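# Unfold a folding crate and latch its corners

## Task

A collapsible crate is lying flat on the floor. Erect it so that each of its four side walls stands upright and every one of its four corner latches is engaged.

## Robot and tools

ROBOTS. There are four identical arms, arm1, arm2, arm3 and arm4. Each is an i2rt Big YAM with six revolute joints, a two-finger gripper and a camera on the wrist. Two more cameras, cam_high and cam_low, are fixed in the room. Feet (base_link) in the scene frame: arm1 at (-0.344, +0.564, 0.400), arm2 at (-0.347, -0.575, 0.384), arm3 at (+0.320, +0.573, 0.372), arm4 at (+0.356, -0.566, 0.334). Each foot's own +x is the direction the arm unfolds when joint1 is 0. Reach is roughly 1.0 m from the joint1 axis.

FRAME. One shared scene frame, metres, origin on the floor, +z up. The printed hand is the point between the finger pads, about 1 cm short of the fingertips. The fingers extend along the hand's +z axis and open and close along its y axis. hand_target is where the hand would sit if every joint reached what it is currently commanded; under load the hand may stop short. Printed positions grow less exact at long reach, and a hand commonly ends a centimetre or more from where it was sent.

JOINTS (absolute values, radians; tolerance for done in brackets). joint1_rad -2.879..2.879 (0.045), rotation about the foot, positive counter-clockwise seen from above. joint2_rad 0..3.141 (0.14), shoulder; 0 puts the upper arm back and roughly level, larger raises it then tips it forward. joint3_rad 0..3.019 (0.09), elbow; 0 is folded, larger opens. joint4_rad -1.692..1.57 (0.055), hand pitch, positive raises the fingertips. joint5_rad -1.57..1.57 (0.03), sideways swing, positive to the arm's right. joint6_rad -2.094..2.094 (0.035), roll, positive clockwise viewed from behind the hand. gripper_m 0..0.093 metres (0.003), fingertip gap. Wrist joints are weak and all drives have backlash.

move. Arguments arm1, arm2, arm3, arm4 and cameras. Each arm key holds that arm's own object; an arm not named keeps whatever it was last told. Inside an arm object:
- joints: a map from joint name to an absolute target (radians, gripper_m in metres). Each joint travels at its own rate, so the hand can sweep on a curved path.
- min_time_s: 0.1..8 s, the shortest duration for that arm's joint motions; used alongside joints.
- target: seven numbers [x, y, z, qw, qx, qy, qz], an absolute hand pose in the scene frame (metres, unit quaternion w first), in the same form as the printed hand line. The hand follows a straight line to it, starting from its current hand_target. When target is given, joints may contain only gripper_m.
- speed: top speed of that line, 0.002..0.5 m/s, default 0.25; rotation is capped at twice that in rad/s. Allowed only with target.
All arms' motions start at once. All line paths in one call finish together, paced by the slowest, lasting 0.5 to 10 s; longer ones are cut off at 10 s. No call runs beyond 15 s. Each control step keeps the commanded pose within 100 mm and 20 degrees of the measured hand, then solves inverse kinematics, favouring position. Hands lag, drift off the line and can overspeed, particularly with the arm near straight. Paths ignore obstacles and other arms. cameras: a list of names, or ["all"], or [] for none; omitted means none after an action and all for an empty call. A call with no arm action returns full state, all images and the current scene number.

wait: seconds 0..10, plus cameras as in move; commands nothing new. zoom_image: camera and region [x0, y0, x1, y1] in pixels from the top-left, at most 504 by 504, on that camera's most recent image. read_manual: returns licence text only. finished_scene: argument scene, the current scene number; it ends the scene irreversibly, so the crate must already be fully set up and stable on its own.

RESULTS. The move line lists each arm sent motion with done or its worst status. joint_status and hand_status: done; off_target (stopped away from the target, maybe still pushing); time_out (the arm's joints were retargeted near where they stood and keep pushing; send a joint its reported position to relieve it); not_followed (a safety check blocked the command; the arm may keep trying until given new targets); limit_stop_at_motor_heat. Messages "joint command not followed" and "pose unreachable" come from that check. on_its_own shows uncommanded activity, with "held at" giving a current target. Arms marked "as last shown" were not commanded; their status reads not commanded. The pictures line gives image order; images may be slightly older than state. Joint velocities are in rad/s (gripper m/s), "within noise" when still. Joint torques are total drive output in N m, including gravity, offset and noisy; entries 3 and 4 wrap at ±28.

GRIPPER. Gripping a rigid part at full force reads up to 0.005 m below its width (a few grippers read up to 0.002 wider). Closed on nothing reads 0.000..0.003. Command about 0.005 m under the first-contact reading for full force; to release, command well above the reading.

AVOID. Any hard squeeze or collision between arms ends the scene, including one gripper closing on another's fingers; the clearance check is not reliable and ignores fingers, gripper housings and cameras. No state line reports arm contact. Do not strike fixed or heavy objects hard, drop parts, let them fall any distance, or release them while moving. Arms do not stop on contact and keep pushing; prolonged pushing, holding loads or stretching heats motors (MOTOR HOT near 85 °C, fault at 100 °C that makes the arm go limp for 30 to 60 s or more). A refused call, or a stop during a call, cancels the later move, wait and finished_scene calls in that reply; an invalid call (unknown key or camera) does not. The scene keeps running while you think, holding the last commands.

Each tool is called after "Request:" in YAML: its name, and indented under it one key for each argument.

## Session

Request:
move:

Scene clock: 0.00 s.
Joint torques (N m): no reading
Motor temperatures (°C): arm1=[27 28 28 26 23 23 25] | arm2=[23 24 24 24 27 26 25] | arm3=[26 25 26 23 25 23 27] | arm4=[24 26 26 29 26 25 26]
Heat: arm1: hottest joint2_rad 28 °C; arm2: hottest joint5_rad 27 °C; arm3: hottest gripper 27 °C; arm4: hottest joint4_rad 29 °C.
Joint velocities: within noise
arm1.joint_positions: joint1_rad=+0.789 joint2_rad=+0.609 joint3_rad=+1.408 joint4_rad=-1.451 joint5_rad=+0.217 joint6_rad=-0.687 gripper_m=+0.09396
arm1.joint_status: not commanded
arm1.hand: x=-0.1883 y=+0.4177 z=+0.9285 quat_wxyz=(-0.292, -0.006, -0.892, +0.344) (m; scene frame)
arm1.hand_target: x=-0.1903 y=+0.4192 z=+0.9383 quat_wxyz=(-0.301, -0.007, -0.887, +0.350) (m; scene frame)
arm1.hand_status: not commanded
arm2.joint_positions: joint1_rad=-0.187 joint2_rad=+0.597 joint3_rad=+1.311 joint4_rad=-1.291 joint5_rad=+0.240 joint6_rad=-0.242 gripper_m=+0.09396
arm2.joint_status: not commanded
arm2.hand: x=-0.2313 y=-0.3616 z=+0.9012 quat_wxyz=(-0.466, +0.549, -0.680, -0.136) (m; scene frame)
arm2.hand_target: x=-0.2318 y=-0.3633 z=+0.9149 quat_wxyz=(-0.477, +0.543, -0.676, -0.143) (m; scene frame)
arm2.hand_status: not commanded
arm3.joint_positions: joint1_rad=+0.868 joint2_rad=+0.636 joint3_rad=+1.401 joint4_rad=-1.459 joint5_rad=+0.267 joint6_rad=-0.464 gripper_m=+0.09396
arm3.joint_status: not commanded
arm3.hand: x=+0.4150 y=+0.3713 z=+0.8920 quat_wxyz=(-0.249, -0.258, -0.861, +0.361) (m; scene frame)
arm3.hand_target: x=+0.4139 y=+0.3728 z=+0.9011 quat_wxyz=(-0.257, -0.258, -0.856, +0.367) (m; scene frame)
arm3.hand_status: not commanded
arm4.joint_positions: joint1_rad=-0.127 joint2_rad=+0.607 joint3_rad=+1.357 joint4_rad=-1.287 joint5_rad=+0.181 joint6_rad=-0.762 gripper_m=+0.09396
arm4.joint_status: not commanded
arm4.hand: x=+0.3685 y=-0.3250 z=+0.8718 quat_wxyz=(-0.478, +0.793, -0.350, -0.141) (m; scene frame)
arm4.hand_target: x=+0.3687 y=-0.3277 z=+0.8812 quat_wxyz=(-0.487, +0.788, -0.349, -0.145) (m; scene frame)
arm4.hand_status: not commanded
pictures: arm1_cam_wrist, arm2_cam_wrist, arm3_cam_wrist, arm4_cam_wrist, cam_high, cam_low

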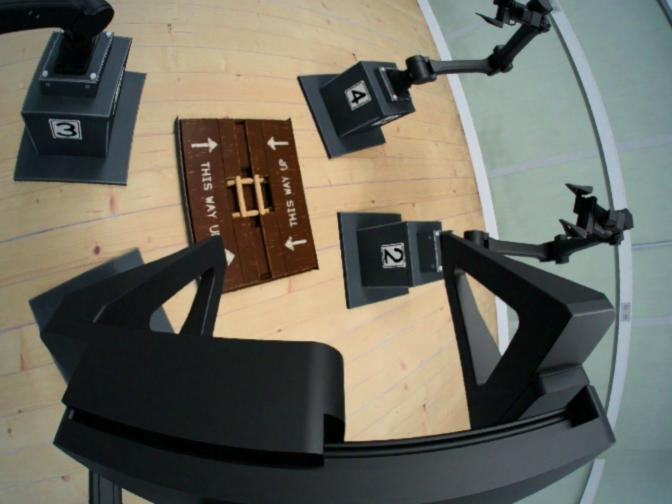

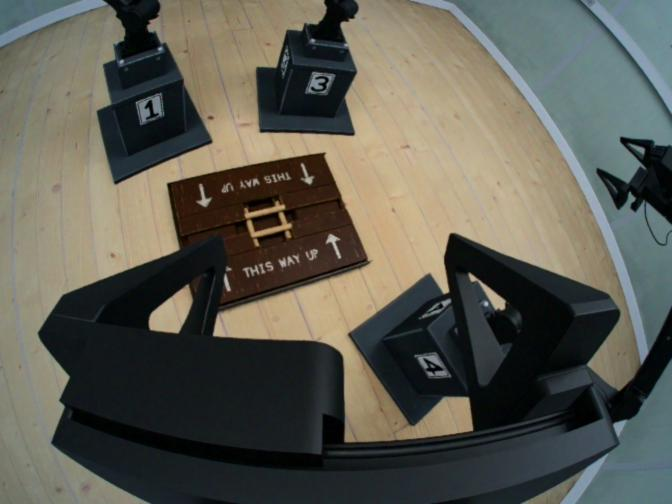

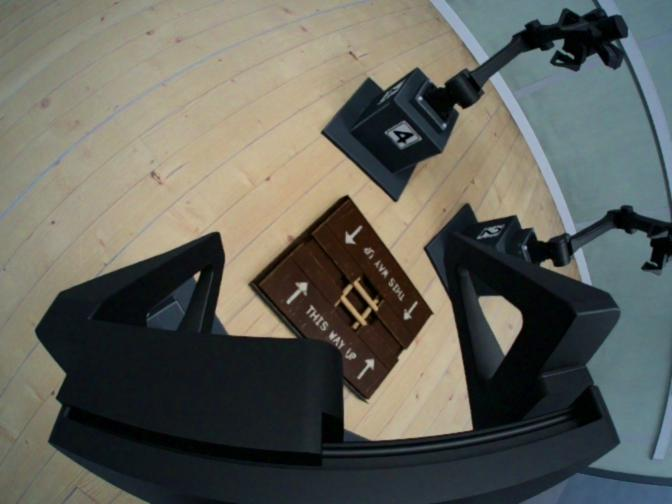

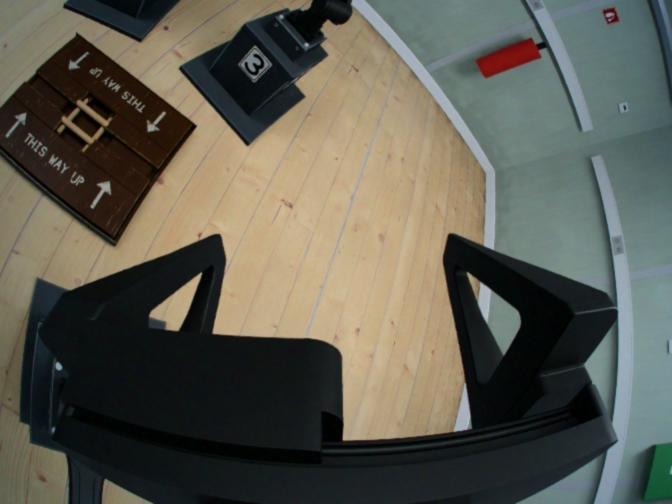

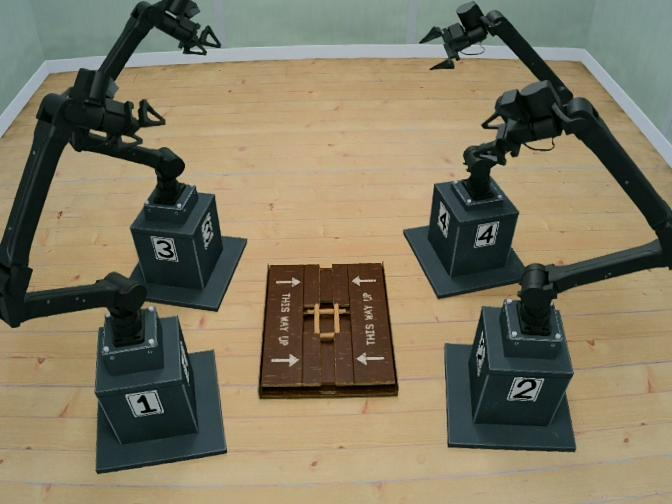

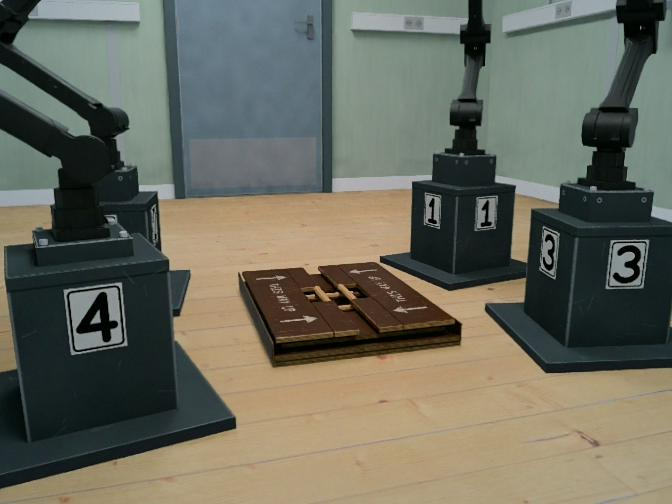

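Request:
zoom_image:
  camera: "cam_high"
  region: [250, 250, 410, 410]

Request:
zoom_image:
  camera: "cam_high"
  region: [295, 290, 365, 360]

Request:
zoom_image:
  camera: "cam_low"
  region: [230, 250, 470, 370]

Request:
zoom_image:
  camera: "arm3_cam_wrist"
  region: [240, 180, 440, 400]

Request:
zoom_image:
  camera: "arm2_cam_wrist"
  region: [160, 140, 380, 310]

Scaled by 3.150 from the camera's 672x504 image, which has a finer 960x720 frame.

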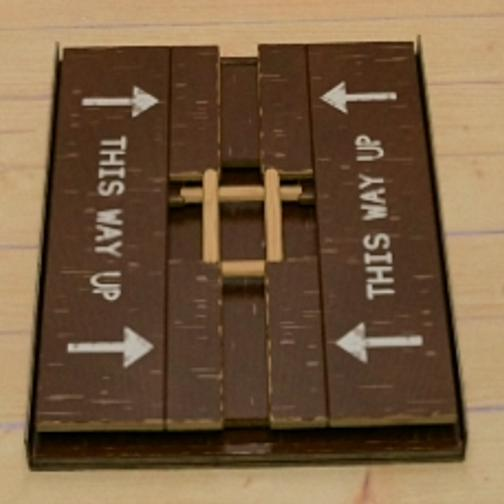

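Scaled by 7.200 from the camera's 672x504 image, which has a finer 960x720 frame.

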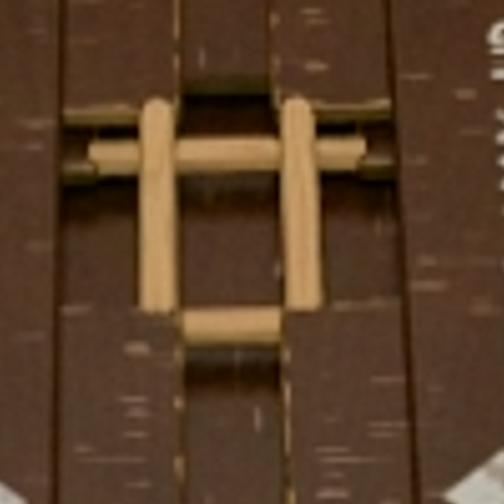

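Scaled by 2.100 from the camera's 672x504 image, which has a finer 960x720 frame.

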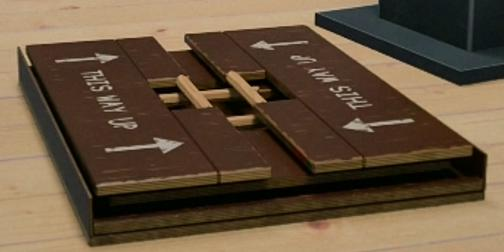

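Scaled by 2.291 from the camera's 672x504 image, which has a finer 960x720 frame.

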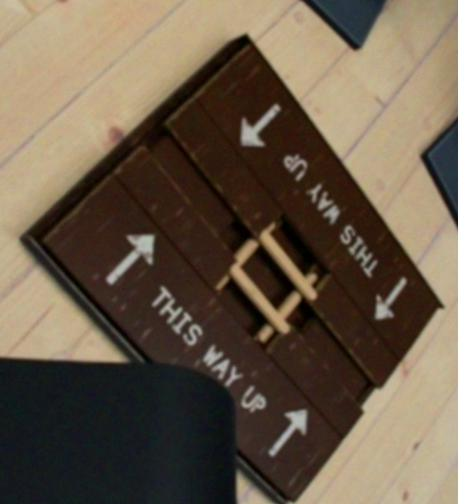

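Scaled by 2.291 from the camera's 672x504 image, which has a finer 960x720 frame.

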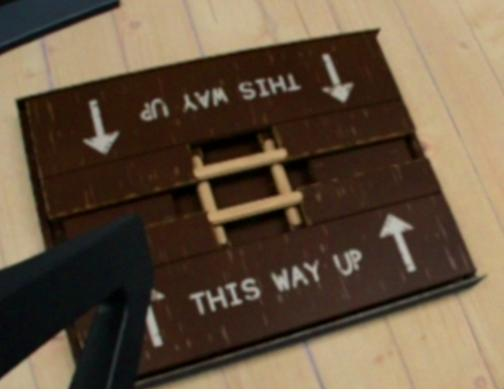

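Request:
move:
  arm2: {"target": [-0.010, -0.007, 0.205, 0, 0.0175, -1, 0], "speed": 0.35, "joints": {"gripper_m": 0.05}}
  arm3: {"target": [-0.02, 0.22, 0.36, 0, 1, 0.0175, 0], "speed": 0.35, "joints": {"gripper_m": 0.05}}
  arm4: {"target": [0.26, -0.05, 0.36, 0, 0.7194, -0.6948, 0], "speed": 0.35, "joints": {"gripper_m": 0.05}}
  arm1: {"target": [-0.34, 0.08, 0.36, 0, 0.6947, 0.7194, 0], "speed": 0.35, "joints": {"gripper_m": 0.05}}
  cameras: ["all"]

Scene clock: 18.50 s.
Joint torques (N m): arm1=[-0.38 -17.67 8.68 0.03 0.14 0.19] | arm2=[-0.97 -24.53 8.08 -0.1 -0.04 0.07] | arm3=[-0.85 -12.45 8.62 -0.18 0.03 0.14] | arm4=[1.14 -15.33 11.78 -0.46 -0.15 0.28]
Motor temperatures (°C): arm1=[27 28 29 26 23 23 25] | arm2=[23 24 25 24 27 26 25] | arm3=[26 25 28 23 25 23 27] | arm4=[24 26 28 29 26 25 26]
Heat: arm1: hottest joint3_rad 29 °C; arm2: hottest joint5_rad 27 °C; arm3: hottest joint3_rad 28 °C; arm4: hottest joint4_rad 29 °C.
move: arm1 off_target; arm2 off_target; arm3 off_target; arm4 off_target
Joint velocities: within noise
arm1.joint_positions: joint1_rad=-0.162 joint2_rad=+1.886 joint3_rad=+1.097 joint4_rad=-0.819 joint5_rad=-0.013 joint6_rad=-0.040 gripper_m=+0.05007
arm1.joint_status: all done
arm1.hand: x=-0.3320 y=+0.1006 z=+0.3533 quat_wxyz=(+0.008, -0.685, -0.729, -0.014) (m; scene frame)
arm1.hand_target: x=-0.3359 y=+0.0845 z=+0.3583 quat_wxyz=(+0.002, -0.692, -0.722, -0.007) (m; scene frame)
arm1.hand_status: off_target (0.023 m and 2.4 deg from the pose sent, 0.678 m and 99.5 deg at the start)
arm2.joint_positions: joint1_rad=-0.394 joint2_rad=+2.479 joint3_rad=+1.759 joint4_rad=-0.884 joint5_rad=-0.004 joint6_rad=+0.992 gripper_m=+0.05013
arm2.joint_status: all done
arm2.hand: x=-0.0224 y=-0.0223 z=+0.1943 quat_wxyz=(+0.010, +0.024, -1.000, +0.013) (m; scene frame)
arm2.hand_target: x=-0.0116 y=-0.0113 z=+0.2025 quat_wxyz=(+0.005, +0.017, -1.000, +0.002) (m; scene frame)
arm2.hand_status: off_target (0.022 m and 2.1 deg from the pose sent, 0.812 m and 92.8 deg at the start)
arm3.joint_positions: joint1_rad=-0.544 joint2_rad=+1.829 joint3_rad=+1.134 joint4_rad=-0.897 joint5_rad=-0.004 joint6_rad=+0.768 gripper_m=+0.05013
arm3.joint_status: all done
arm3.hand: x=-0.0048 y=+0.2308 z=+0.3574 quat_wxyz=(+0.006, -1.000, -0.021, -0.010) (m; scene frame)
arm3.hand_target: x=-0.0177 y=+0.2227 z=+0.3579 quat_wxyz=(+0.002, -1.000, -0.013, -0.009) (m; scene frame)
arm3.hand_status: off_target (0.019 m and 1.4 deg from the pose sent, 0.704 m and 148.3 deg at the start)
arm4.joint_positions: joint1_rad=-0.024 joint2_rad=+1.854 joint3_rad=+1.276 joint4_rad=-1.020 joint5_rad=-0.003 joint6_rad=+0.134 gripper_m=+0.05007
arm4.joint_status: all done
arm4.hand: x=+0.2636 y=-0.0688 z=+0.3531 quat_wxyz=(+0.009, +0.724, -0.689, +0.010) (m; scene frame)
arm4.hand_target: x=+0.2643 y=-0.0533 z=+0.3577 quat_wxyz=(+0.005, +0.716, -0.698, +0.003) (m; scene frame)
arm4.hand_status: off_target (0.020 m and 1.8 deg from the pose sent, 0.591 m and 71.1 deg at the start)
pictures: arm1_cam_wrist, arm2_cam_wrist, arm3_cam_wrist, arm4_cam_wrist, cam_high, cam_low

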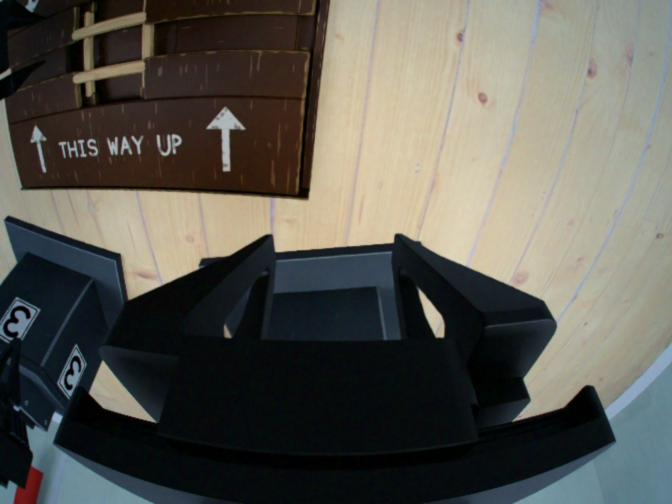

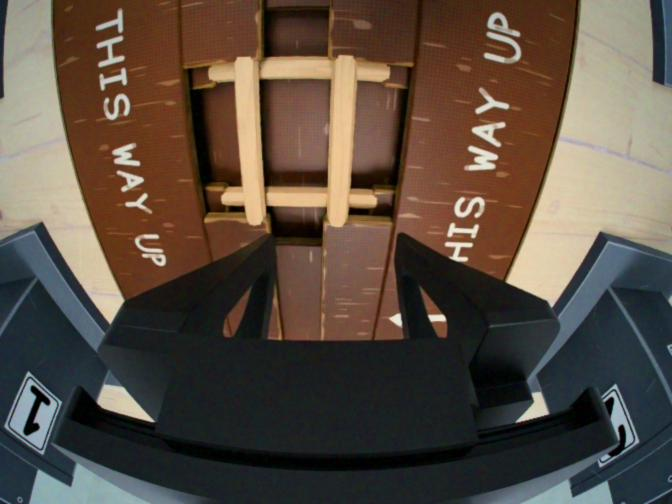

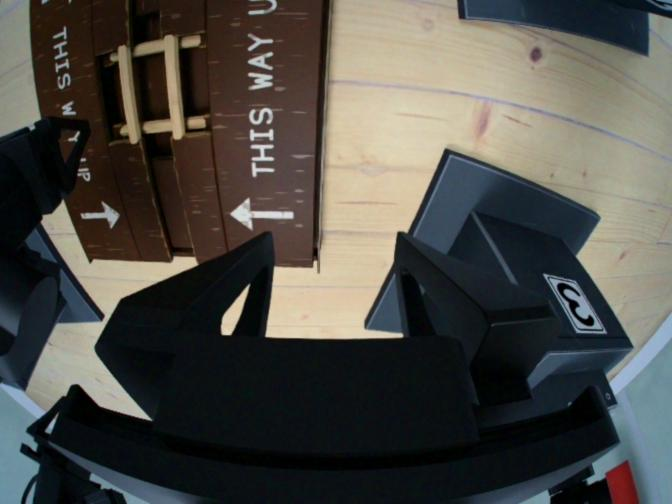

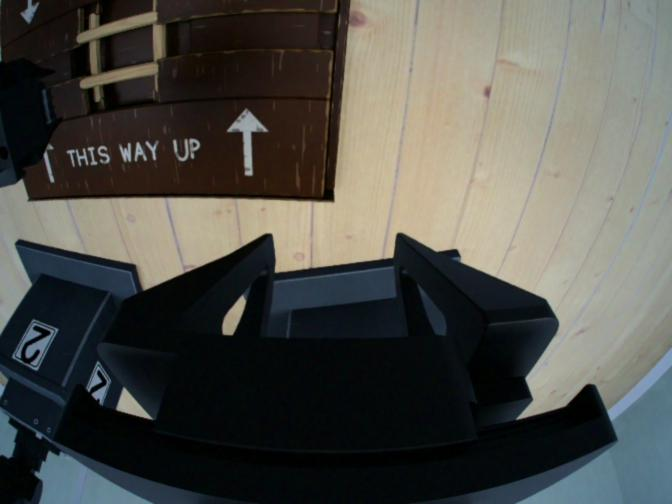

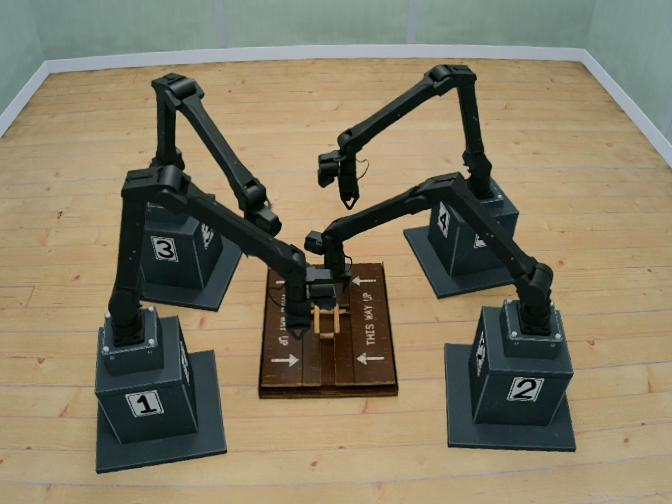

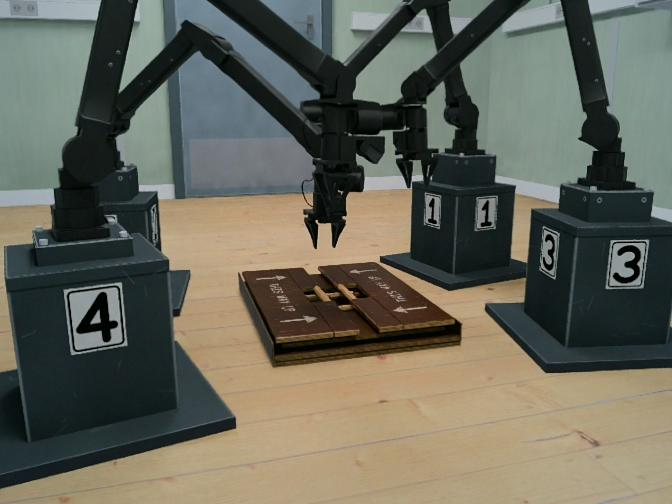

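Request:
move:
  arm2: {"target": [-0.018, -0.015, 0.067, 0, 0, -1, 0], "speed": 0.12}
  cameras: ["arm2_cam_wrist"]

Scene clock: 29.73 s.
Joint torques (N m): arm1=[-0.85 -17.26 8.53 0.08 0.14 0.18] | arm2=[-0.03 -24.76 6.99 0.62 0.21 0.07] | arm3=[-1.55 -12.1 8.65 -0.13 0.04 0.13] | arm4=[1.14 -15.33 11.78 -0.46 -0.15 0.28]
Motor temperatures (°C): arm1=[27 28 31 26 23 23 25] | arm2=[23 25 25 24 27 26 25] | arm3=[26 25 28 23 25 23 27] | arm4=[24 27 28 29 26 25 26]
Heat: arm1: hottest joint3_rad 31 °C; arm2: hottest joint5_rad 27 °C; arm3: hottest joint3_rad 28 °C; arm4: hottest joint4_rad 29 °C.
move: arm2 off_target
Joint velocities: within noise
arm1.joint_positions: joint1_rad=-0.162 joint2_rad=+1.886 joint3_rad=+1.097 joint4_rad=-0.819 joint5_rad=-0.016 joint6_rad=-0.040 gripper_m=+0.05007
arm1.joint_status: not commanded
arm1.hand: x=-0.3315 y=+0.1006 z=+0.3534 quat_wxyz=(+0.007, -0.685, -0.729, -0.015) (m; scene frame)
arm1.hand_target: x=-0.3354 y=+0.0845 z=+0.3583 quat_wxyz=(+0.001, -0.692, -0.722, -0.008) (m; scene frame)
arm1.hand_status: not commanded
arm2.joint_positions: joint1_rad=-0.394 joint2_rad=+2.728 joint3_rad=+1.849 joint4_rad=-0.731 joint5_rad=-0.004 joint6_rad=+1.032 gripper_m=+0.05013
arm2.joint_status: not commanded
arm2.hand: x=-0.0278 y=-0.0316 z=+0.0631 quat_wxyz=(+0.011, +0.004, -1.000, +0.016) (m; scene frame)
arm2.hand_target: x=-0.0187 y=-0.0161 z=+0.0677 quat_wxyz=(+0.000, +0.001, -1.000, +0.000) (m; scene frame)
arm2.hand_status: off_target (0.020 m and 2.3 deg from the pose sent, 0.128 m and 3.4 deg at the start)
arm3, arm4: as last shown
pictures: arm2_cam_wrist

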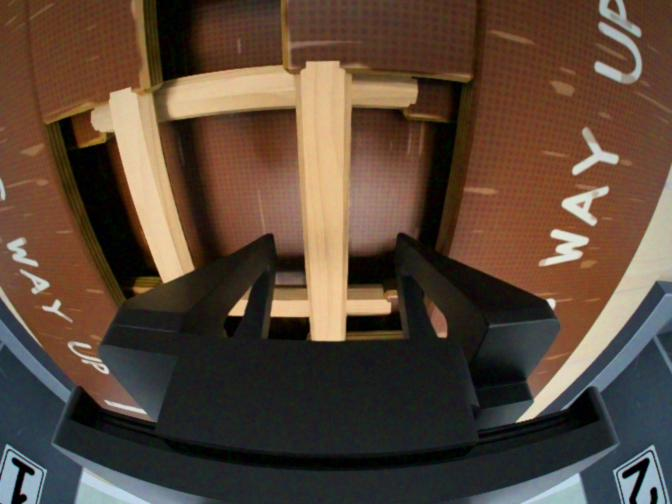

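Request:
move:
  arm2: {"target": [-0.018, -0.014, 0.059, 0, 0, -1, 0], "speed": 0.08}

Request:
move:
  arm2: {"joints": {"gripper_m": 0.012}}
  cameras: ["arm2_cam_wrist"]

Scene clock: 31.93 s.
Joint torques (N m): arm1=[-0.21 -17.44 8.75 0.09 0.15 0.17] | arm2=[0.03 -24.06 7.08 0.59 0.21 0.07] | arm3=[-1.26 -12.22 8.65 -0.23 0.05 0.12] | arm4=[1.14 -15.33 11.78 -0.46 -0.15 0.28]
Motor temperatures (°C): arm1=[27 28 31 26 23 23 25] | arm2=[23 25 25 24 27 26 25] | arm3=[26 25 28 23 25 23 27] | arm4=[24 27 28 29 26 25 26]
Heat: arm1: hottest joint3_rad 31 °C; arm2: hottest joint5_rad 27 °C; arm3: hottest joint3_rad 28 °C; arm4: hottest joint4_rad 29 °C.
move: arm2 off_target
Joint velocities: within noise
arm1, arm3, arm4: as last shown
arm2.joint_positions: joint1_rad=-0.394 joint2_rad=+2.743 joint3_rad=+1.869 joint4_rad=-0.729 joint5_rad=-0.004 joint6_rad=+1.033 gripper_m=+0.05013
arm2.joint_status: not commanded
arm2.hand: x=-0.0256 y=-0.0279 z=+0.0584 quat_wxyz=(+0.010, +0.004, -1.000, +0.013) (m; scene frame)
arm2.hand_target: x=-0.0183 y=-0.0146 z=+0.0591 quat_wxyz=(+0.000, +0.000, -1.000, +0.000) (m; scene frame)
arm2.hand_status: off_target (0.016 m and 1.9 deg from the pose sent, 0.021 m and 2.3 deg at the start)
pictures: none

Scene clock: 32.57 s.
Joint torques (N m): arm1=[-1.08 -17.14 8.7 0.08 0.17 0.18] | arm2=[0.09 -24.29 7.13 0.59 0.2 0.06] | arm3=[-0.97 -12.4 8.62 -0.21 0.06 0.13] | arm4=[1.14 -15.33 11.77 -0.46 -0.15 0.28]
Motor temperatures (°C): arm1=[27 28 31 26 23 23 25] | arm2=[23 25 25 24 27 26 25] | arm3=[26 25 28 23 25 23 27] | arm4=[24 27 28 29 26 25 26]
Heat: arm1: hottest joint3_rad 31 °C; arm2: hottest joint5_rad 27 °C; arm3: hottest joint3_rad 28 °C; arm4: hottest joint4_rad 29 °C.
move: arm2 off_target
Joint velocities: within noise
arm1, arm3, arm4: as last shown
arm2.joint_positions: joint1_rad=-0.394 joint2_rad=+2.743 joint3_rad=+1.869 joint4_rad=-0.729 joint5_rad=-0.002 joint6_rad=+1.035 gripper_m=+0.01692
arm2.joint_status: gripper_m off_target (ended at +0.01695, target +0.01200)
arm2.hand: x=-0.0254 y=-0.0281 z=+0.0584 quat_wxyz=(+0.009, +0.003, -1.000, +0.013) (m; scene frame)
arm2.hand_target: x=-0.0182 y=-0.0147 z=+0.0591 quat_wxyz=(+0.000, +0.000, -1.000, +0.000) (m; scene frame)
arm2.hand_status: not commanded
pictures: arm2_cam_wrist

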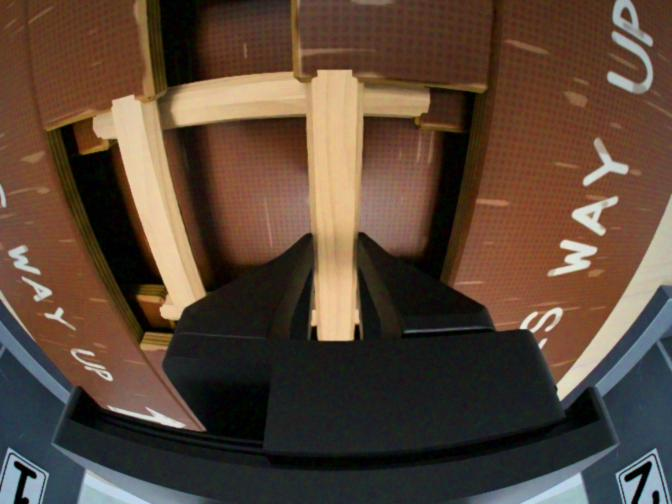

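Request:
move:
  arm2: {"target": [-0.018, -0.027, 0.143, 0, 0, -0.9848, -0.1736], "speed": 0.1}

Request:
move:
  arm2: {"target": [-0.018, -0.062, 0.199, 0, 0, -0.9397, -0.3420], "speed": 0.12}
  cameras: ["arm2_cam_wrist", "cam_high", "cam_low"]

Scene clock: 42.60 s.
Joint torques (N m): arm1=[-0.73 -17.14 8.76 0.06 0.12 0.14] | arm2=[-0.85 -27.63 3.4 0.49 -0.4 -0.1] | arm3=[-1.08 -12.75 8.76 -0.18 0.02 0.16] | arm4=[1.14 -15.33 11.78 -0.47 -0.15 0.28]
Motor temperatures (°C): arm1=[27 28 32 26 23 23 25] | arm2=[23 27 25 24 27 26 25] | arm3=[26 26 29 23 25 23 27] | arm4=[24 27 29 29 26 25 26]
Heat: arm1: hottest joint3_rad 32 °C; arm2: hottest joint2_rad 27 °C; arm3: hottest joint3_rad 29 °C; arm4: hottest joint3_rad 29 °C.
move: arm2 off_target
Joint velocities: within noise
arm1, arm3, arm4: as last shown
arm2.joint_positions: joint1_rad=-0.447 joint2_rad=+2.527 joint3_rad=+1.486 joint4_rad=-0.271 joint5_rad=-0.176 joint6_rad=+1.010 gripper_m=+0.01688
arm2.joint_status: not commanded
arm2.hand: x=-0.0269 y=-0.0358 z=+0.1110 quat_wxyz=(+0.003, +0.001, -0.988, -0.155) (m; scene frame)
arm2.hand_target: x=-0.0160 y=-0.0268 z=+0.1412 quat_wxyz=(-0.004, +0.000, -0.985, -0.173) (m; scene frame)
arm2.hand_status: off_target (0.034 m and 2.2 deg from the pose sent, 0.085 m and 21.5 deg at the start)
pictures: none

Scene clock: 44.77 s.
Joint torques (N m): arm1=[-0.38 -17.67 8.59 0.14 0.15 0.16] | arm2=[-0.91 -24.94 2.52 1.03 -0.66 0.04] | arm3=[-1.49 -12.34 8.58 -0.23 0.06 0.18] | arm4=[1.2 -15.33 11.78 -0.47 -0.15 0.28]
Motor temperatures (°C): arm1=[27 29 32 26 23 23 25] | arm2=[23 27 25 24 27 26 25] | arm3=[26 26 29 23 25 23 27] | arm4=[24 27 29 29 26 25 26]
Heat: arm1: hottest joint3_rad 32 °C; arm2: hottest joint2_rad 27 °C; arm3: hottest joint3_rad 29 °C; arm4: hottest joint3_rad 29 °C.
move: arm2 off_target
Joint velocities: within noise
arm1, arm3, arm4: as last shown
arm2.joint_positions: joint1_rad=-0.539 joint2_rad=+2.375 joint3_rad=+1.168 joint4_rad=+0.174 joint5_rad=-0.406 joint6_rad=+1.009 gripper_m=+0.01688
arm2.joint_status: not commanded
arm2.hand: x=-0.0265 y=-0.0659 z=+0.1708 quat_wxyz=(+0.007, +0.001, -0.946, -0.325) (m; scene frame)
arm2.hand_target: x=-0.0180 y=-0.0611 z=+0.1977 quat_wxyz=(+0.001, -0.003, -0.940, -0.342) (m; scene frame)
arm2.hand_status: off_target (0.030 m and 2.2 deg from the pose sent, 0.092 m and 22.1 deg at the start)
pictures: arm2_cam_wrist, cam_high, cam_low

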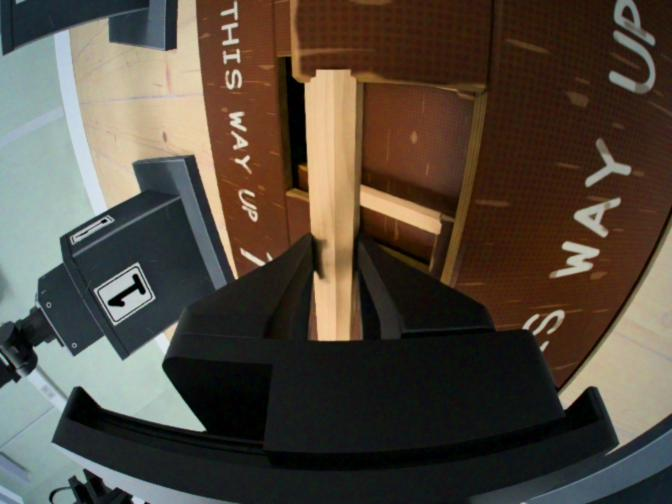

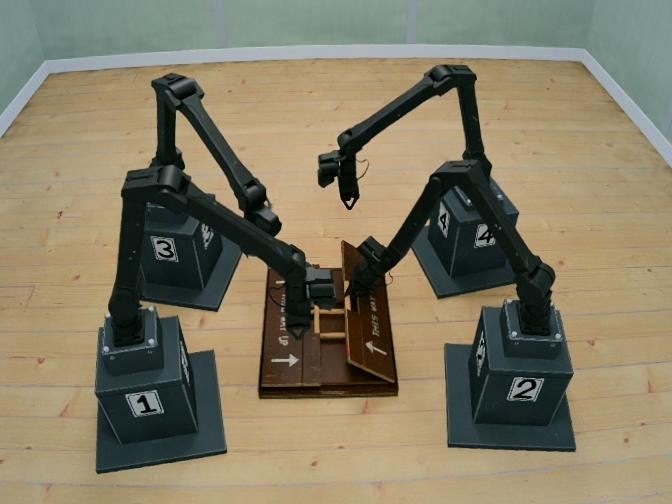

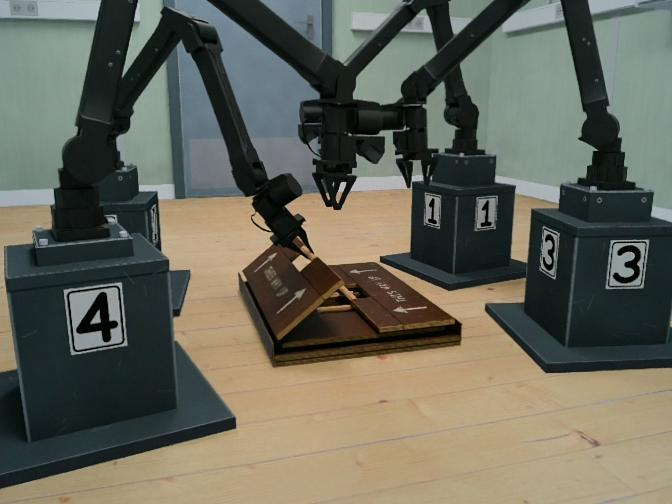

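Request:
move:
  arm2: {"target": [-0.018, -0.116, 0.238, 0, 0, -0.8660, -0.5], "speed": 0.12}

Request:
move:
  arm2: {"target": [-0.018, -0.182, 0.256, 0, 0, -0.7660, -0.6428], "speed": 0.12}
  arm3: {"target": [-0.032, 0.027, 0.19, 0, 1, 0, 0], "speed": 0.35}

Request:
move:
  arm2: {"target": [-0.018, -0.222, 0.252, 0, 0, -0.7604, -0.6494], "speed": 0.1}
  cameras: ["arm2_cam_wrist", "arm3_cam_wrist", "cam_low", "cam_high"]

Scene clock: 48.37 s.
Joint torques (N m): arm1=[-1.44 -18.2 8.72 0.21 0.14 0.17] | arm2=[-0.97 -21.25 1.69 2.07 -0.97 0.05] | arm3=[-1.08 -11.99 8.51 -0.17 0.03 0.16] | arm4=[1.14 -15.27 11.78 -0.46 -0.15 0.28]
Motor temperatures (°C): arm1=[27 29 32 26 23 23 25] | arm2=[23 28 25 24 27 26 25] | arm3=[26 26 29 23 25 23 27] | arm4=[24 27 29 29 26 25 26]
Heat: arm1: hottest joint3_rad 32 °C; arm2: hottest joint2_rad 28 °C; arm3: hottest joint3_rad 29 °C; arm4: hottest joint3_rad 29 °C.
move: arm2 off_target
Joint velocities: within noise
arm1, arm3, arm4: as last shown
arm2.joint_positions: joint1_rad=-0.666 joint2_rad=+2.348 joint3_rad=+0.929 joint4_rad=+0.674 joint5_rad=-0.665 joint6_rad=+1.070 gripper_m=+0.01690
arm2.joint_status: not commanded
arm2.hand: x=-0.0264 y=-0.1167 z=+0.2169 quat_wxyz=(+0.007, +0.000, -0.875, -0.483) (m; scene frame)
arm2.hand_target: x=-0.0191 y=-0.1139 z=+0.2376 quat_wxyz=(+0.001, +0.001, -0.866, -0.501) (m; scene frame)
arm2.hand_status: off_target (0.023 m and 2.4 deg from the pose sent, 0.084 m and 22.1 deg at the start)
pictures: none

Scene clock: 50.77 s.
Joint torques (N m): arm1=[-1.44 -17.67 8.75 0.17 0.15 0.16] | arm2=[-1.2 -18.9 0.18 2.81 -0.92 0.13] | arm3=[0.44 -17.79 8.49 0.01 0.34 0.13] | arm4=[1.14 -15.33 11.78 -0.47 -0.15 0.28]
Motor temperatures (°C): arm1=[27 29 33 26 23 23 25] | arm2=[23 28 25 24 27 26 25] | arm3=[26 26 29 23 25 23 27] | arm4=[24 27 29 29 26 25 26]
Heat: arm1: hottest joint3_rad 33 °C; arm2: hottest joint2_rad 28 °C; arm3: hottest joint3_rad 29 °C; arm4: hottest joint3_rad 29 °C.
move: arm2 off_target; arm3 off_target
Joint velocities: within noise
arm1, arm4: as last shown
arm2.joint_positions: joint1_rad=-0.816 joint2_rad=+2.518 joint3_rad=+0.835 joint4_rad=+1.329 joint5_rad=-0.932 joint6_rad=+1.301 gripper_m=+0.01696
arm2.joint_status: not commanded
arm2.hand: x=-0.0254 y=-0.1757 z=+0.2398 quat_wxyz=(+0.009, -0.003, -0.777, -0.630) (m; scene frame)
arm2.hand_target: x=-0.0198 y=-0.1773 z=+0.2568 quat_wxyz=(+0.001, +0.003, -0.765, -0.644) (m; scene frame)
arm2.hand_status: off_target (0.019 m and 2.2 deg from the pose sent, 0.077 m and 22.2 deg at the start)
arm3.joint_positions: joint1_rad=-0.362 joint2_rad=+2.427 joint3_rad=+1.710 joint4_rad=-0.848 joint5_rad=+0.002 joint6_rad=+0.989 gripper_m=+0.05013
arm3.joint_status: not commanded
arm3.hand: x=-0.0299 y=+0.0365 z=+0.1985 quat_wxyz=(-0.002, -1.000, -0.002, +0.001) (m; scene frame)
arm3.hand_target: x=-0.0294 y=+0.0271 z=+0.1889 quat_wxyz=(+0.001, -1.000, -0.003, +0.001) (m; scene frame)
arm3.hand_status: off_target (0.013 m and 0.3 deg from the pose sent, 0.265 m and 2.8 deg at the start)
pictures: none

Scene clock: 51.80 s.
Joint torques (N m): arm1=[-1.08 -17.49 8.8 0.16 0.12 0.21] | arm2=[-2.73 -17.38 -0.09 2.61 -0.43 -0.11] | arm3=[-0.03 -17.79 8.44 -0.12 0.28 0.14] | arm4=[1.14 -15.33 11.78 -0.46 -0.15 0.28]
Motor temperatures (°C): arm1=[27 29 33 26 23 23 25] | arm2=[23 28 25 25 27 26 25] | arm3=[26 26 29 23 25 23 27] | arm4=[24 27 29 29 26 25 26]
Heat: arm1: hottest joint3_rad 33 °C; arm2: hottest joint2_rad 28 °C; arm3: hottest joint3_rad 29 °C; arm4: hottest joint3_rad 29 °C.
move: arm2 off_target
Joint velocities: within noise
arm1: as last shown
arm2.joint_positions: joint1_rad=-0.898 joint2_rad=+2.533 joint3_rad=+0.798 joint4_rad=+1.391 joint5_rad=-1.036 joint6_rad=+1.295 gripper_m=+0.01697
arm2.joint_status: not commanded
arm2.hand: x=-0.0257 y=-0.2103 z=+0.2438 quat_wxyz=(+0.017, +0.002, -0.765, -0.643) (m; scene frame)
arm2.hand_target: x=-0.0152 y=-0.2195 z=+0.2528 quat_wxyz=(-0.002, +0.002, -0.759, -0.651) (m; scene frame)
arm2.hand_status: off_target (0.016 m and 2.1 deg from the pose sent, 0.048 m and 3.1 deg at the start)
arm3.joint_positions: joint1_rad=-0.365 joint2_rad=+2.427 joint3_rad=+1.710 joint4_rad=-0.848 joint5_rad=+0.003 joint6_rad=+0.989 gripper_m=+0.05013
arm3.joint_status: not commanded
arm3.hand: x=-0.0318 y=+0.0377 z=+0.1985 quat_wxyz=(-0.001, -1.000, -0.001, +0.001) (m; scene frame)
arm3.hand_target: x=-0.0313 y=+0.0282 z=+0.1889 quat_wxyz=(+0.001, -1.000, -0.001, +0.002) (m; scene frame)
arm3.hand_status: not commanded
arm4.joint_positions: joint1_rad=-0.024 joint2_rad=+1.854 joint3_rad=+1.276 joint4_rad=-1.020 joint5_rad=-0.003 joint6_rad=+0.134 gripper_m=+0.05007
arm4.joint_status: not commanded
arm4.hand: x=+0.2636 y=-0.0688 z=+0.3531 quat_wxyz=(+0.009, +0.724, -0.689, +0.010) (m; scene frame)
arm4.hand_target: x=+0.2643 y=-0.0533 z=+0.3577 quat_wxyz=(+0.005, +0.716, -0.698, +0.003) (m; scene frame)
arm4.hand_status: not commanded
pictures: arm2_cam_wrist, arm3_cam_wrist, cam_high, cam_low

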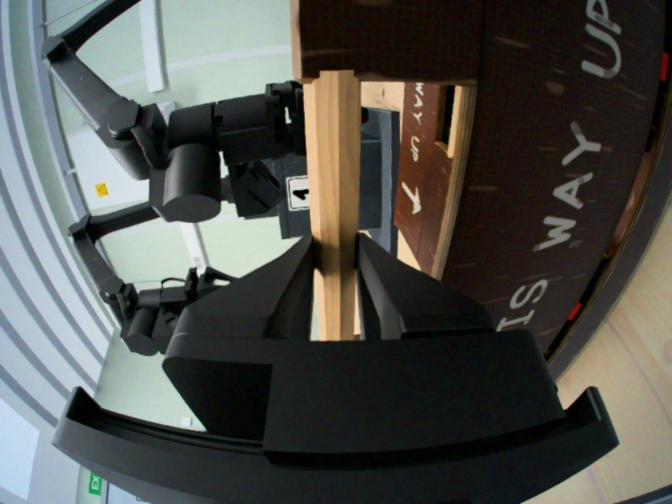

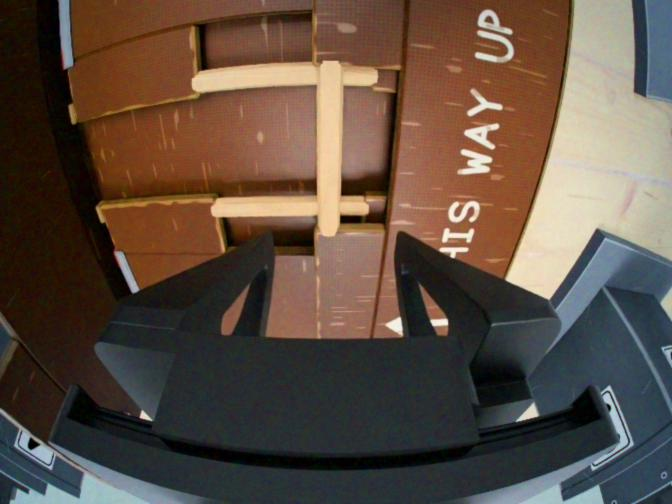

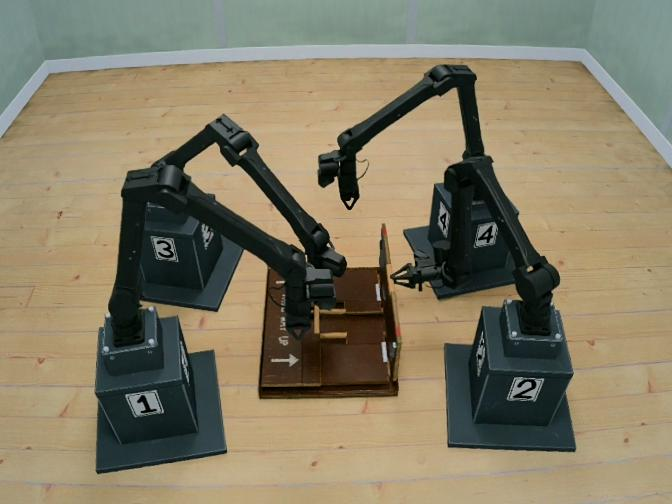

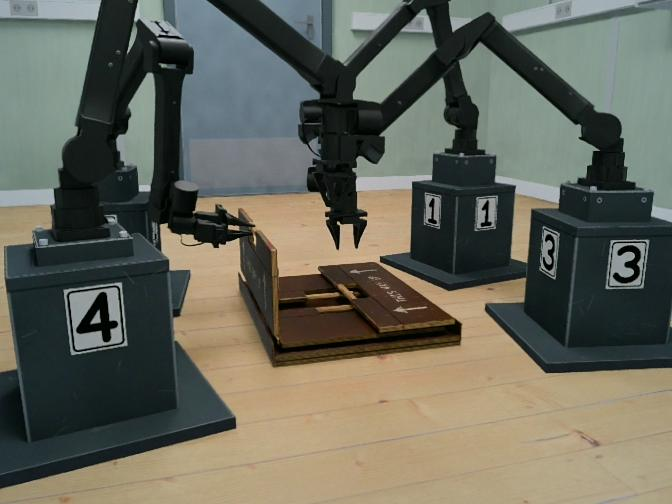

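Request:
move:
  arm3: {"target": [-0.034, 0.026, 0.060, 0, 1, 0, 0], "speed": 0.12}
  cameras: ["arm3_cam_wrist"]

Scene clock: 55.43 s.
Joint torques (N m): arm1=[-0.73 -17.49 8.72 0.08 0.12 0.18] | arm2=[-2.73 -17.44 -0.1 2.61 -0.42 -0.11] | arm3=[-0.56 -18.49 7.36 0.54 0.15 0.11] | arm4=[1.14 -15.33 11.77 -0.47 -0.15 0.28]
Motor temperatures (°C): arm1=[27 29 33 26 23 23 25] | arm2=[23 28 25 25 27 26 25] | arm3=[26 26 30 23 25 23 27] | arm4=[24 27 29 29 26 25 26]
Heat: arm1: hottest joint3_rad 33 °C; arm2: hottest joint2_rad 28 °C; arm3: hottest joint3_rad 30 °C; arm4: hottest joint3_rad 29 °C.
move: arm3 off_target
Joint velocities: within noise
arm1.joint_positions: joint1_rad=-0.162 joint2_rad=+1.886 joint3_rad=+1.097 joint4_rad=-0.819 joint5_rad=-0.016 joint6_rad=-0.040 gripper_m=+0.05007
arm1.joint_status: not commanded
arm1.hand: x=-0.3315 y=+0.1006 z=+0.3534 quat_wxyz=(+0.007, -0.685, -0.729, -0.015) (m; scene frame)
arm1.hand_target: x=-0.3354 y=+0.0845 z=+0.3583 quat_wxyz=(+0.001, -0.692, -0.722, -0.008) (m; scene frame)
arm1.hand_status: not commanded
arm2, arm4: as last shown
arm3.joint_positions: joint1_rad=-0.368 joint2_rad=+2.690 joint3_rad=+1.845 joint4_rad=-0.736 joint5_rad=+0.003 joint6_rad=+0.989 gripper_m=+0.05013
arm3.joint_status: not commanded
arm3.hand: x=-0.0340 y=+0.0374 z=+0.0715 quat_wxyz=(+0.005, -1.000, +0.001, -0.003) (m; scene frame)
arm3.hand_target: x=-0.0347 y=+0.0287 z=+0.0607 quat_wxyz=(+0.000, -1.000, +0.001, +0.000) (m; scene frame)
arm3.hand_status: off_target (0.016 m and 0.7 deg from the pose sent, 0.139 m and 0.2 deg at the start)
pictures: arm3_cam_wrist

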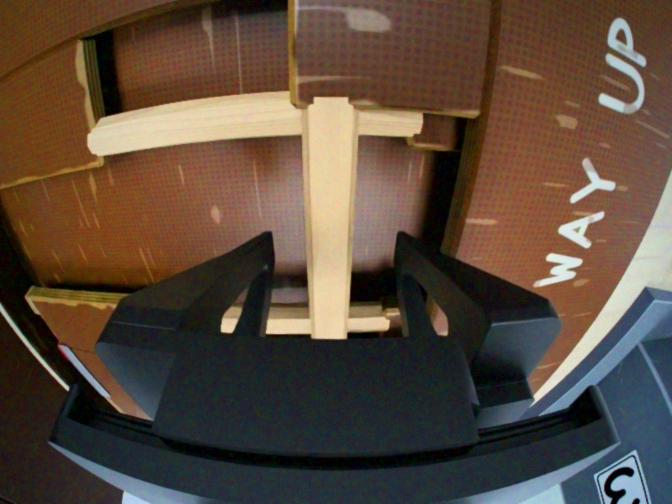

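Request:
move:
  arm3: {"target": [-0.034, 0.024, 0.053, 0, 1, 0, 0], "speed": 0.08}

Request:
move:
  arm3: {"joints": {"gripper_m": 0.012}}
  cameras: ["arm3_cam_wrist"]

Scene clock: 57.43 s.
Joint torques (N m): arm1=[-1.32 -17.03 8.64 0.25 0.13 0.17] | arm2=[-2.78 -17.44 -0.09 2.61 -0.42 -0.11] | arm3=[0.15 -17.67 7.57 0.58 0.17 0.13] | arm4=[1.2 -15.33 11.78 -0.46 -0.15 0.28]
Motor temperatures (°C): arm1=[27 29 33 26 23 23 25] | arm2=[23 28 25 25 27 26 25] | arm3=[26 26 30 23 25 23 27] | arm4=[24 27 29 29 26 25 26]
Heat: arm1: hottest joint3_rad 33 °C; arm2: hottest joint2_rad 28 °C; arm3: hottest joint3_rad 30 °C; arm4: hottest joint3_rad 29 °C.
move: arm3 off_target
Joint velocities: within noise
arm1, arm2, arm4: as last shown
arm3.joint_positions: joint1_rad=-0.368 joint2_rad=+2.707 joint3_rad=+1.866 joint4_rad=-0.736 joint5_rad=+0.003 joint6_rad=+0.989 gripper_m=+0.05013
arm3.joint_status: not commanded
arm3.hand: x=-0.0363 y=+0.0339 z=+0.0664 quat_wxyz=(+0.003, -1.000, +0.001, -0.002) (m; scene frame)
arm3.hand_target: x=-0.0334 y=+0.0251 z=+0.0528 quat_wxyz=(+0.000, -1.000, +0.000, +0.000) (m; scene frame)
arm3.hand_status: off_target (0.017 m and 0.4 deg from the pose sent, 0.023 m and 0.7 deg at the start)
pictures: none

Scene clock: 58.07 s.
Joint torques (N m): arm1=[-0.91 -17.44 8.65 0.09 0.17 0.2] | arm2=[-2.78 -17.38 -0.09 2.59 -0.42 -0.11] | arm3=[0.15 -18.26 7.54 0.72 0.13 0.15] | arm4=[1.14 -15.33 11.78 -0.47 -0.15 0.28]
Motor temperatures (°C): arm1=[27 29 33 26 23 23 25] | arm2=[23 28 25 25 27 26 25] | arm3=[26 26 30 23 25 23 27] | arm4=[24 27 29 29 26 25 26]
Heat: arm1: hottest joint3_rad 33 °C; arm2: hottest joint2_rad 28 °C; arm3: hottest joint3_rad 30 °C; arm4: hottest joint3_rad 29 °C.
move: arm3 off_target
Joint velocities: within noise
arm1, arm2, arm4: as last shown
arm3.joint_positions: joint1_rad=-0.368 joint2_rad=+2.707 joint3_rad=+1.868 joint4_rad=-0.741 joint5_rad=+0.012 joint6_rad=+0.998 gripper_m=+0.01674
arm3.joint_status: gripper_m off_target (ended at +0.01676, target +0.01200)
arm3.hand: x=-0.0374 y=+0.0351 z=+0.0668 quat_wxyz=(+0.007, -1.000, +0.005, +0.001) (m; scene frame)
arm3.hand_target: x=-0.0349 y=+0.0254 z=+0.0535 quat_wxyz=(+0.002, -1.000, +0.004, +0.004) (m; scene frame)
arm3.hand_status: not commanded
pictures: arm3_cam_wrist

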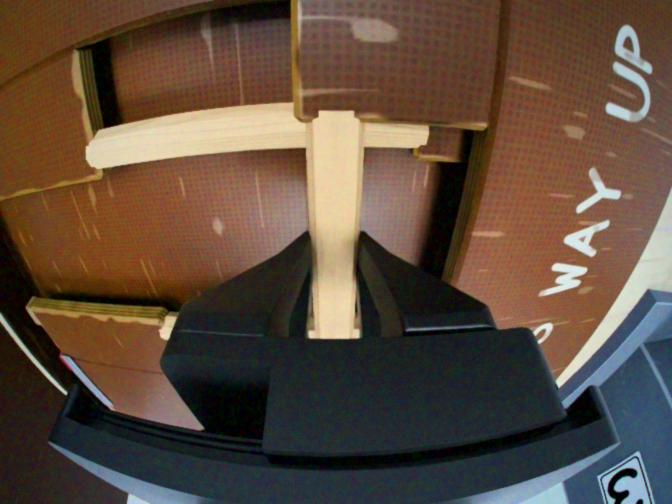

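Request:
move:
  arm3: {"target": [-0.036, 0.038, 0.150, 0.1736, 0.9848, 0, 0], "speed": 0.12}

Request:
move:
  arm3: {"target": [-0.036, 0.072, 0.206, 0.3420, 0.9397, 0, 0], "speed": 0.12}
  cameras: ["arm3_cam_wrist"]

Scene clock: 64.67 s.
Joint torques (N m): arm1=[-0.56 -17.14 8.55 0.16 0.13 0.16] | arm2=[-2.73 -17.44 -0.1 2.59 -0.42 -0.11] | arm3=[-0.38 -21.89 2.86 0.83 -0.66 -0.01] | arm4=[1.14 -15.33 11.78 -0.46 -0.15 0.28]
Motor temperatures (°C): arm1=[27 29 33 26 23 23 25] | arm2=[23 28 25 25 27 26 25] | arm3=[26 27 30 23 26 23 27] | arm4=[24 27 30 29 26 25 26]
Heat: arm1: hottest joint3_rad 33 °C; arm2: hottest joint2_rad 28 °C; arm3: hottest joint3_rad 30 °C; arm4: hottest joint3_rad 30 °C.
move: arm3 off_target
Joint velocities: within noise
arm1, arm2, arm4: as last shown
arm3.joint_positions: joint1_rad=-0.428 joint2_rad=+2.478 joint3_rad=+1.498 joint4_rad=-0.330 joint5_rad=-0.185 joint6_rad=+0.955 gripper_m=+0.01670
arm3.joint_status: not commanded
arm3.hand: x=-0.0364 y=+0.0441 z=+0.1267 quat_wxyz=(-0.159, -0.987, +0.002, +0.001) (m; scene frame)
arm3.hand_target: x=-0.0358 y=+0.0373 z=+0.1483 quat_wxyz=(-0.173, -0.985, -0.003, +0.000) (m; scene frame)
arm3.hand_status: off_target (0.024 m and 1.7 deg from the pose sent, 0.083 m and 20.8 deg at the start)
pictures: none

Scene clock: 66.83 s.
Joint torques (N m): arm1=[-0.62 -17.26 8.66 0.27 0.15 0.2] | arm2=[-2.78 -17.38 -0.1 2.62 -0.43 -0.11] | arm3=[-0.5 -20.07 2.32 1.61 -0.86 0.16] | arm4=[1.14 -15.33 11.78 -0.46 -0.15 0.28]
Motor temperatures (°C): arm1=[27 29 33 26 23 23 25] | arm2=[23 28 25 25 27 26 25] | arm3=[26 27 30 23 26 23 28] | arm4=[24 27 30 29 26 25 26]
Heat: arm1: hottest joint3_rad 33 °C; arm2: hottest joint2_rad 28 °C; arm3: hottest joint3_rad 30 °C; arm4: hottest joint3_rad 30 °C.
move: arm3 off_target
Joint velocities: within noise
arm1, arm2, arm4: as last shown
arm3.joint_positions: joint1_rad=-0.521 joint2_rad=+2.322 joint3_rad=+1.188 joint4_rad=+0.091 joint5_rad=-0.423 joint6_rad=+0.944 gripper_m=+0.01670
arm3.joint_status: not commanded
arm3.hand: x=-0.0357 y=+0.0749 z=+0.1844 quat_wxyz=(-0.326, -0.945, -0.002, +0.002) (m; scene frame)
arm3.hand_target: x=-0.0358 y=+0.0705 z=+0.2051 quat_wxyz=(-0.342, -0.940, +0.000, +0.000) (m; scene frame)
arm3.hand_status: off_target (0.022 m and 2.0 deg from the pose sent, 0.084 m and 21.7 deg at the start)
pictures: arm3_cam_wrist

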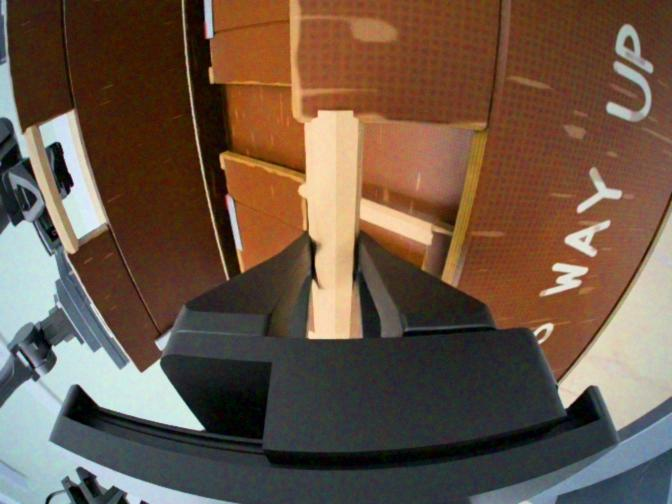

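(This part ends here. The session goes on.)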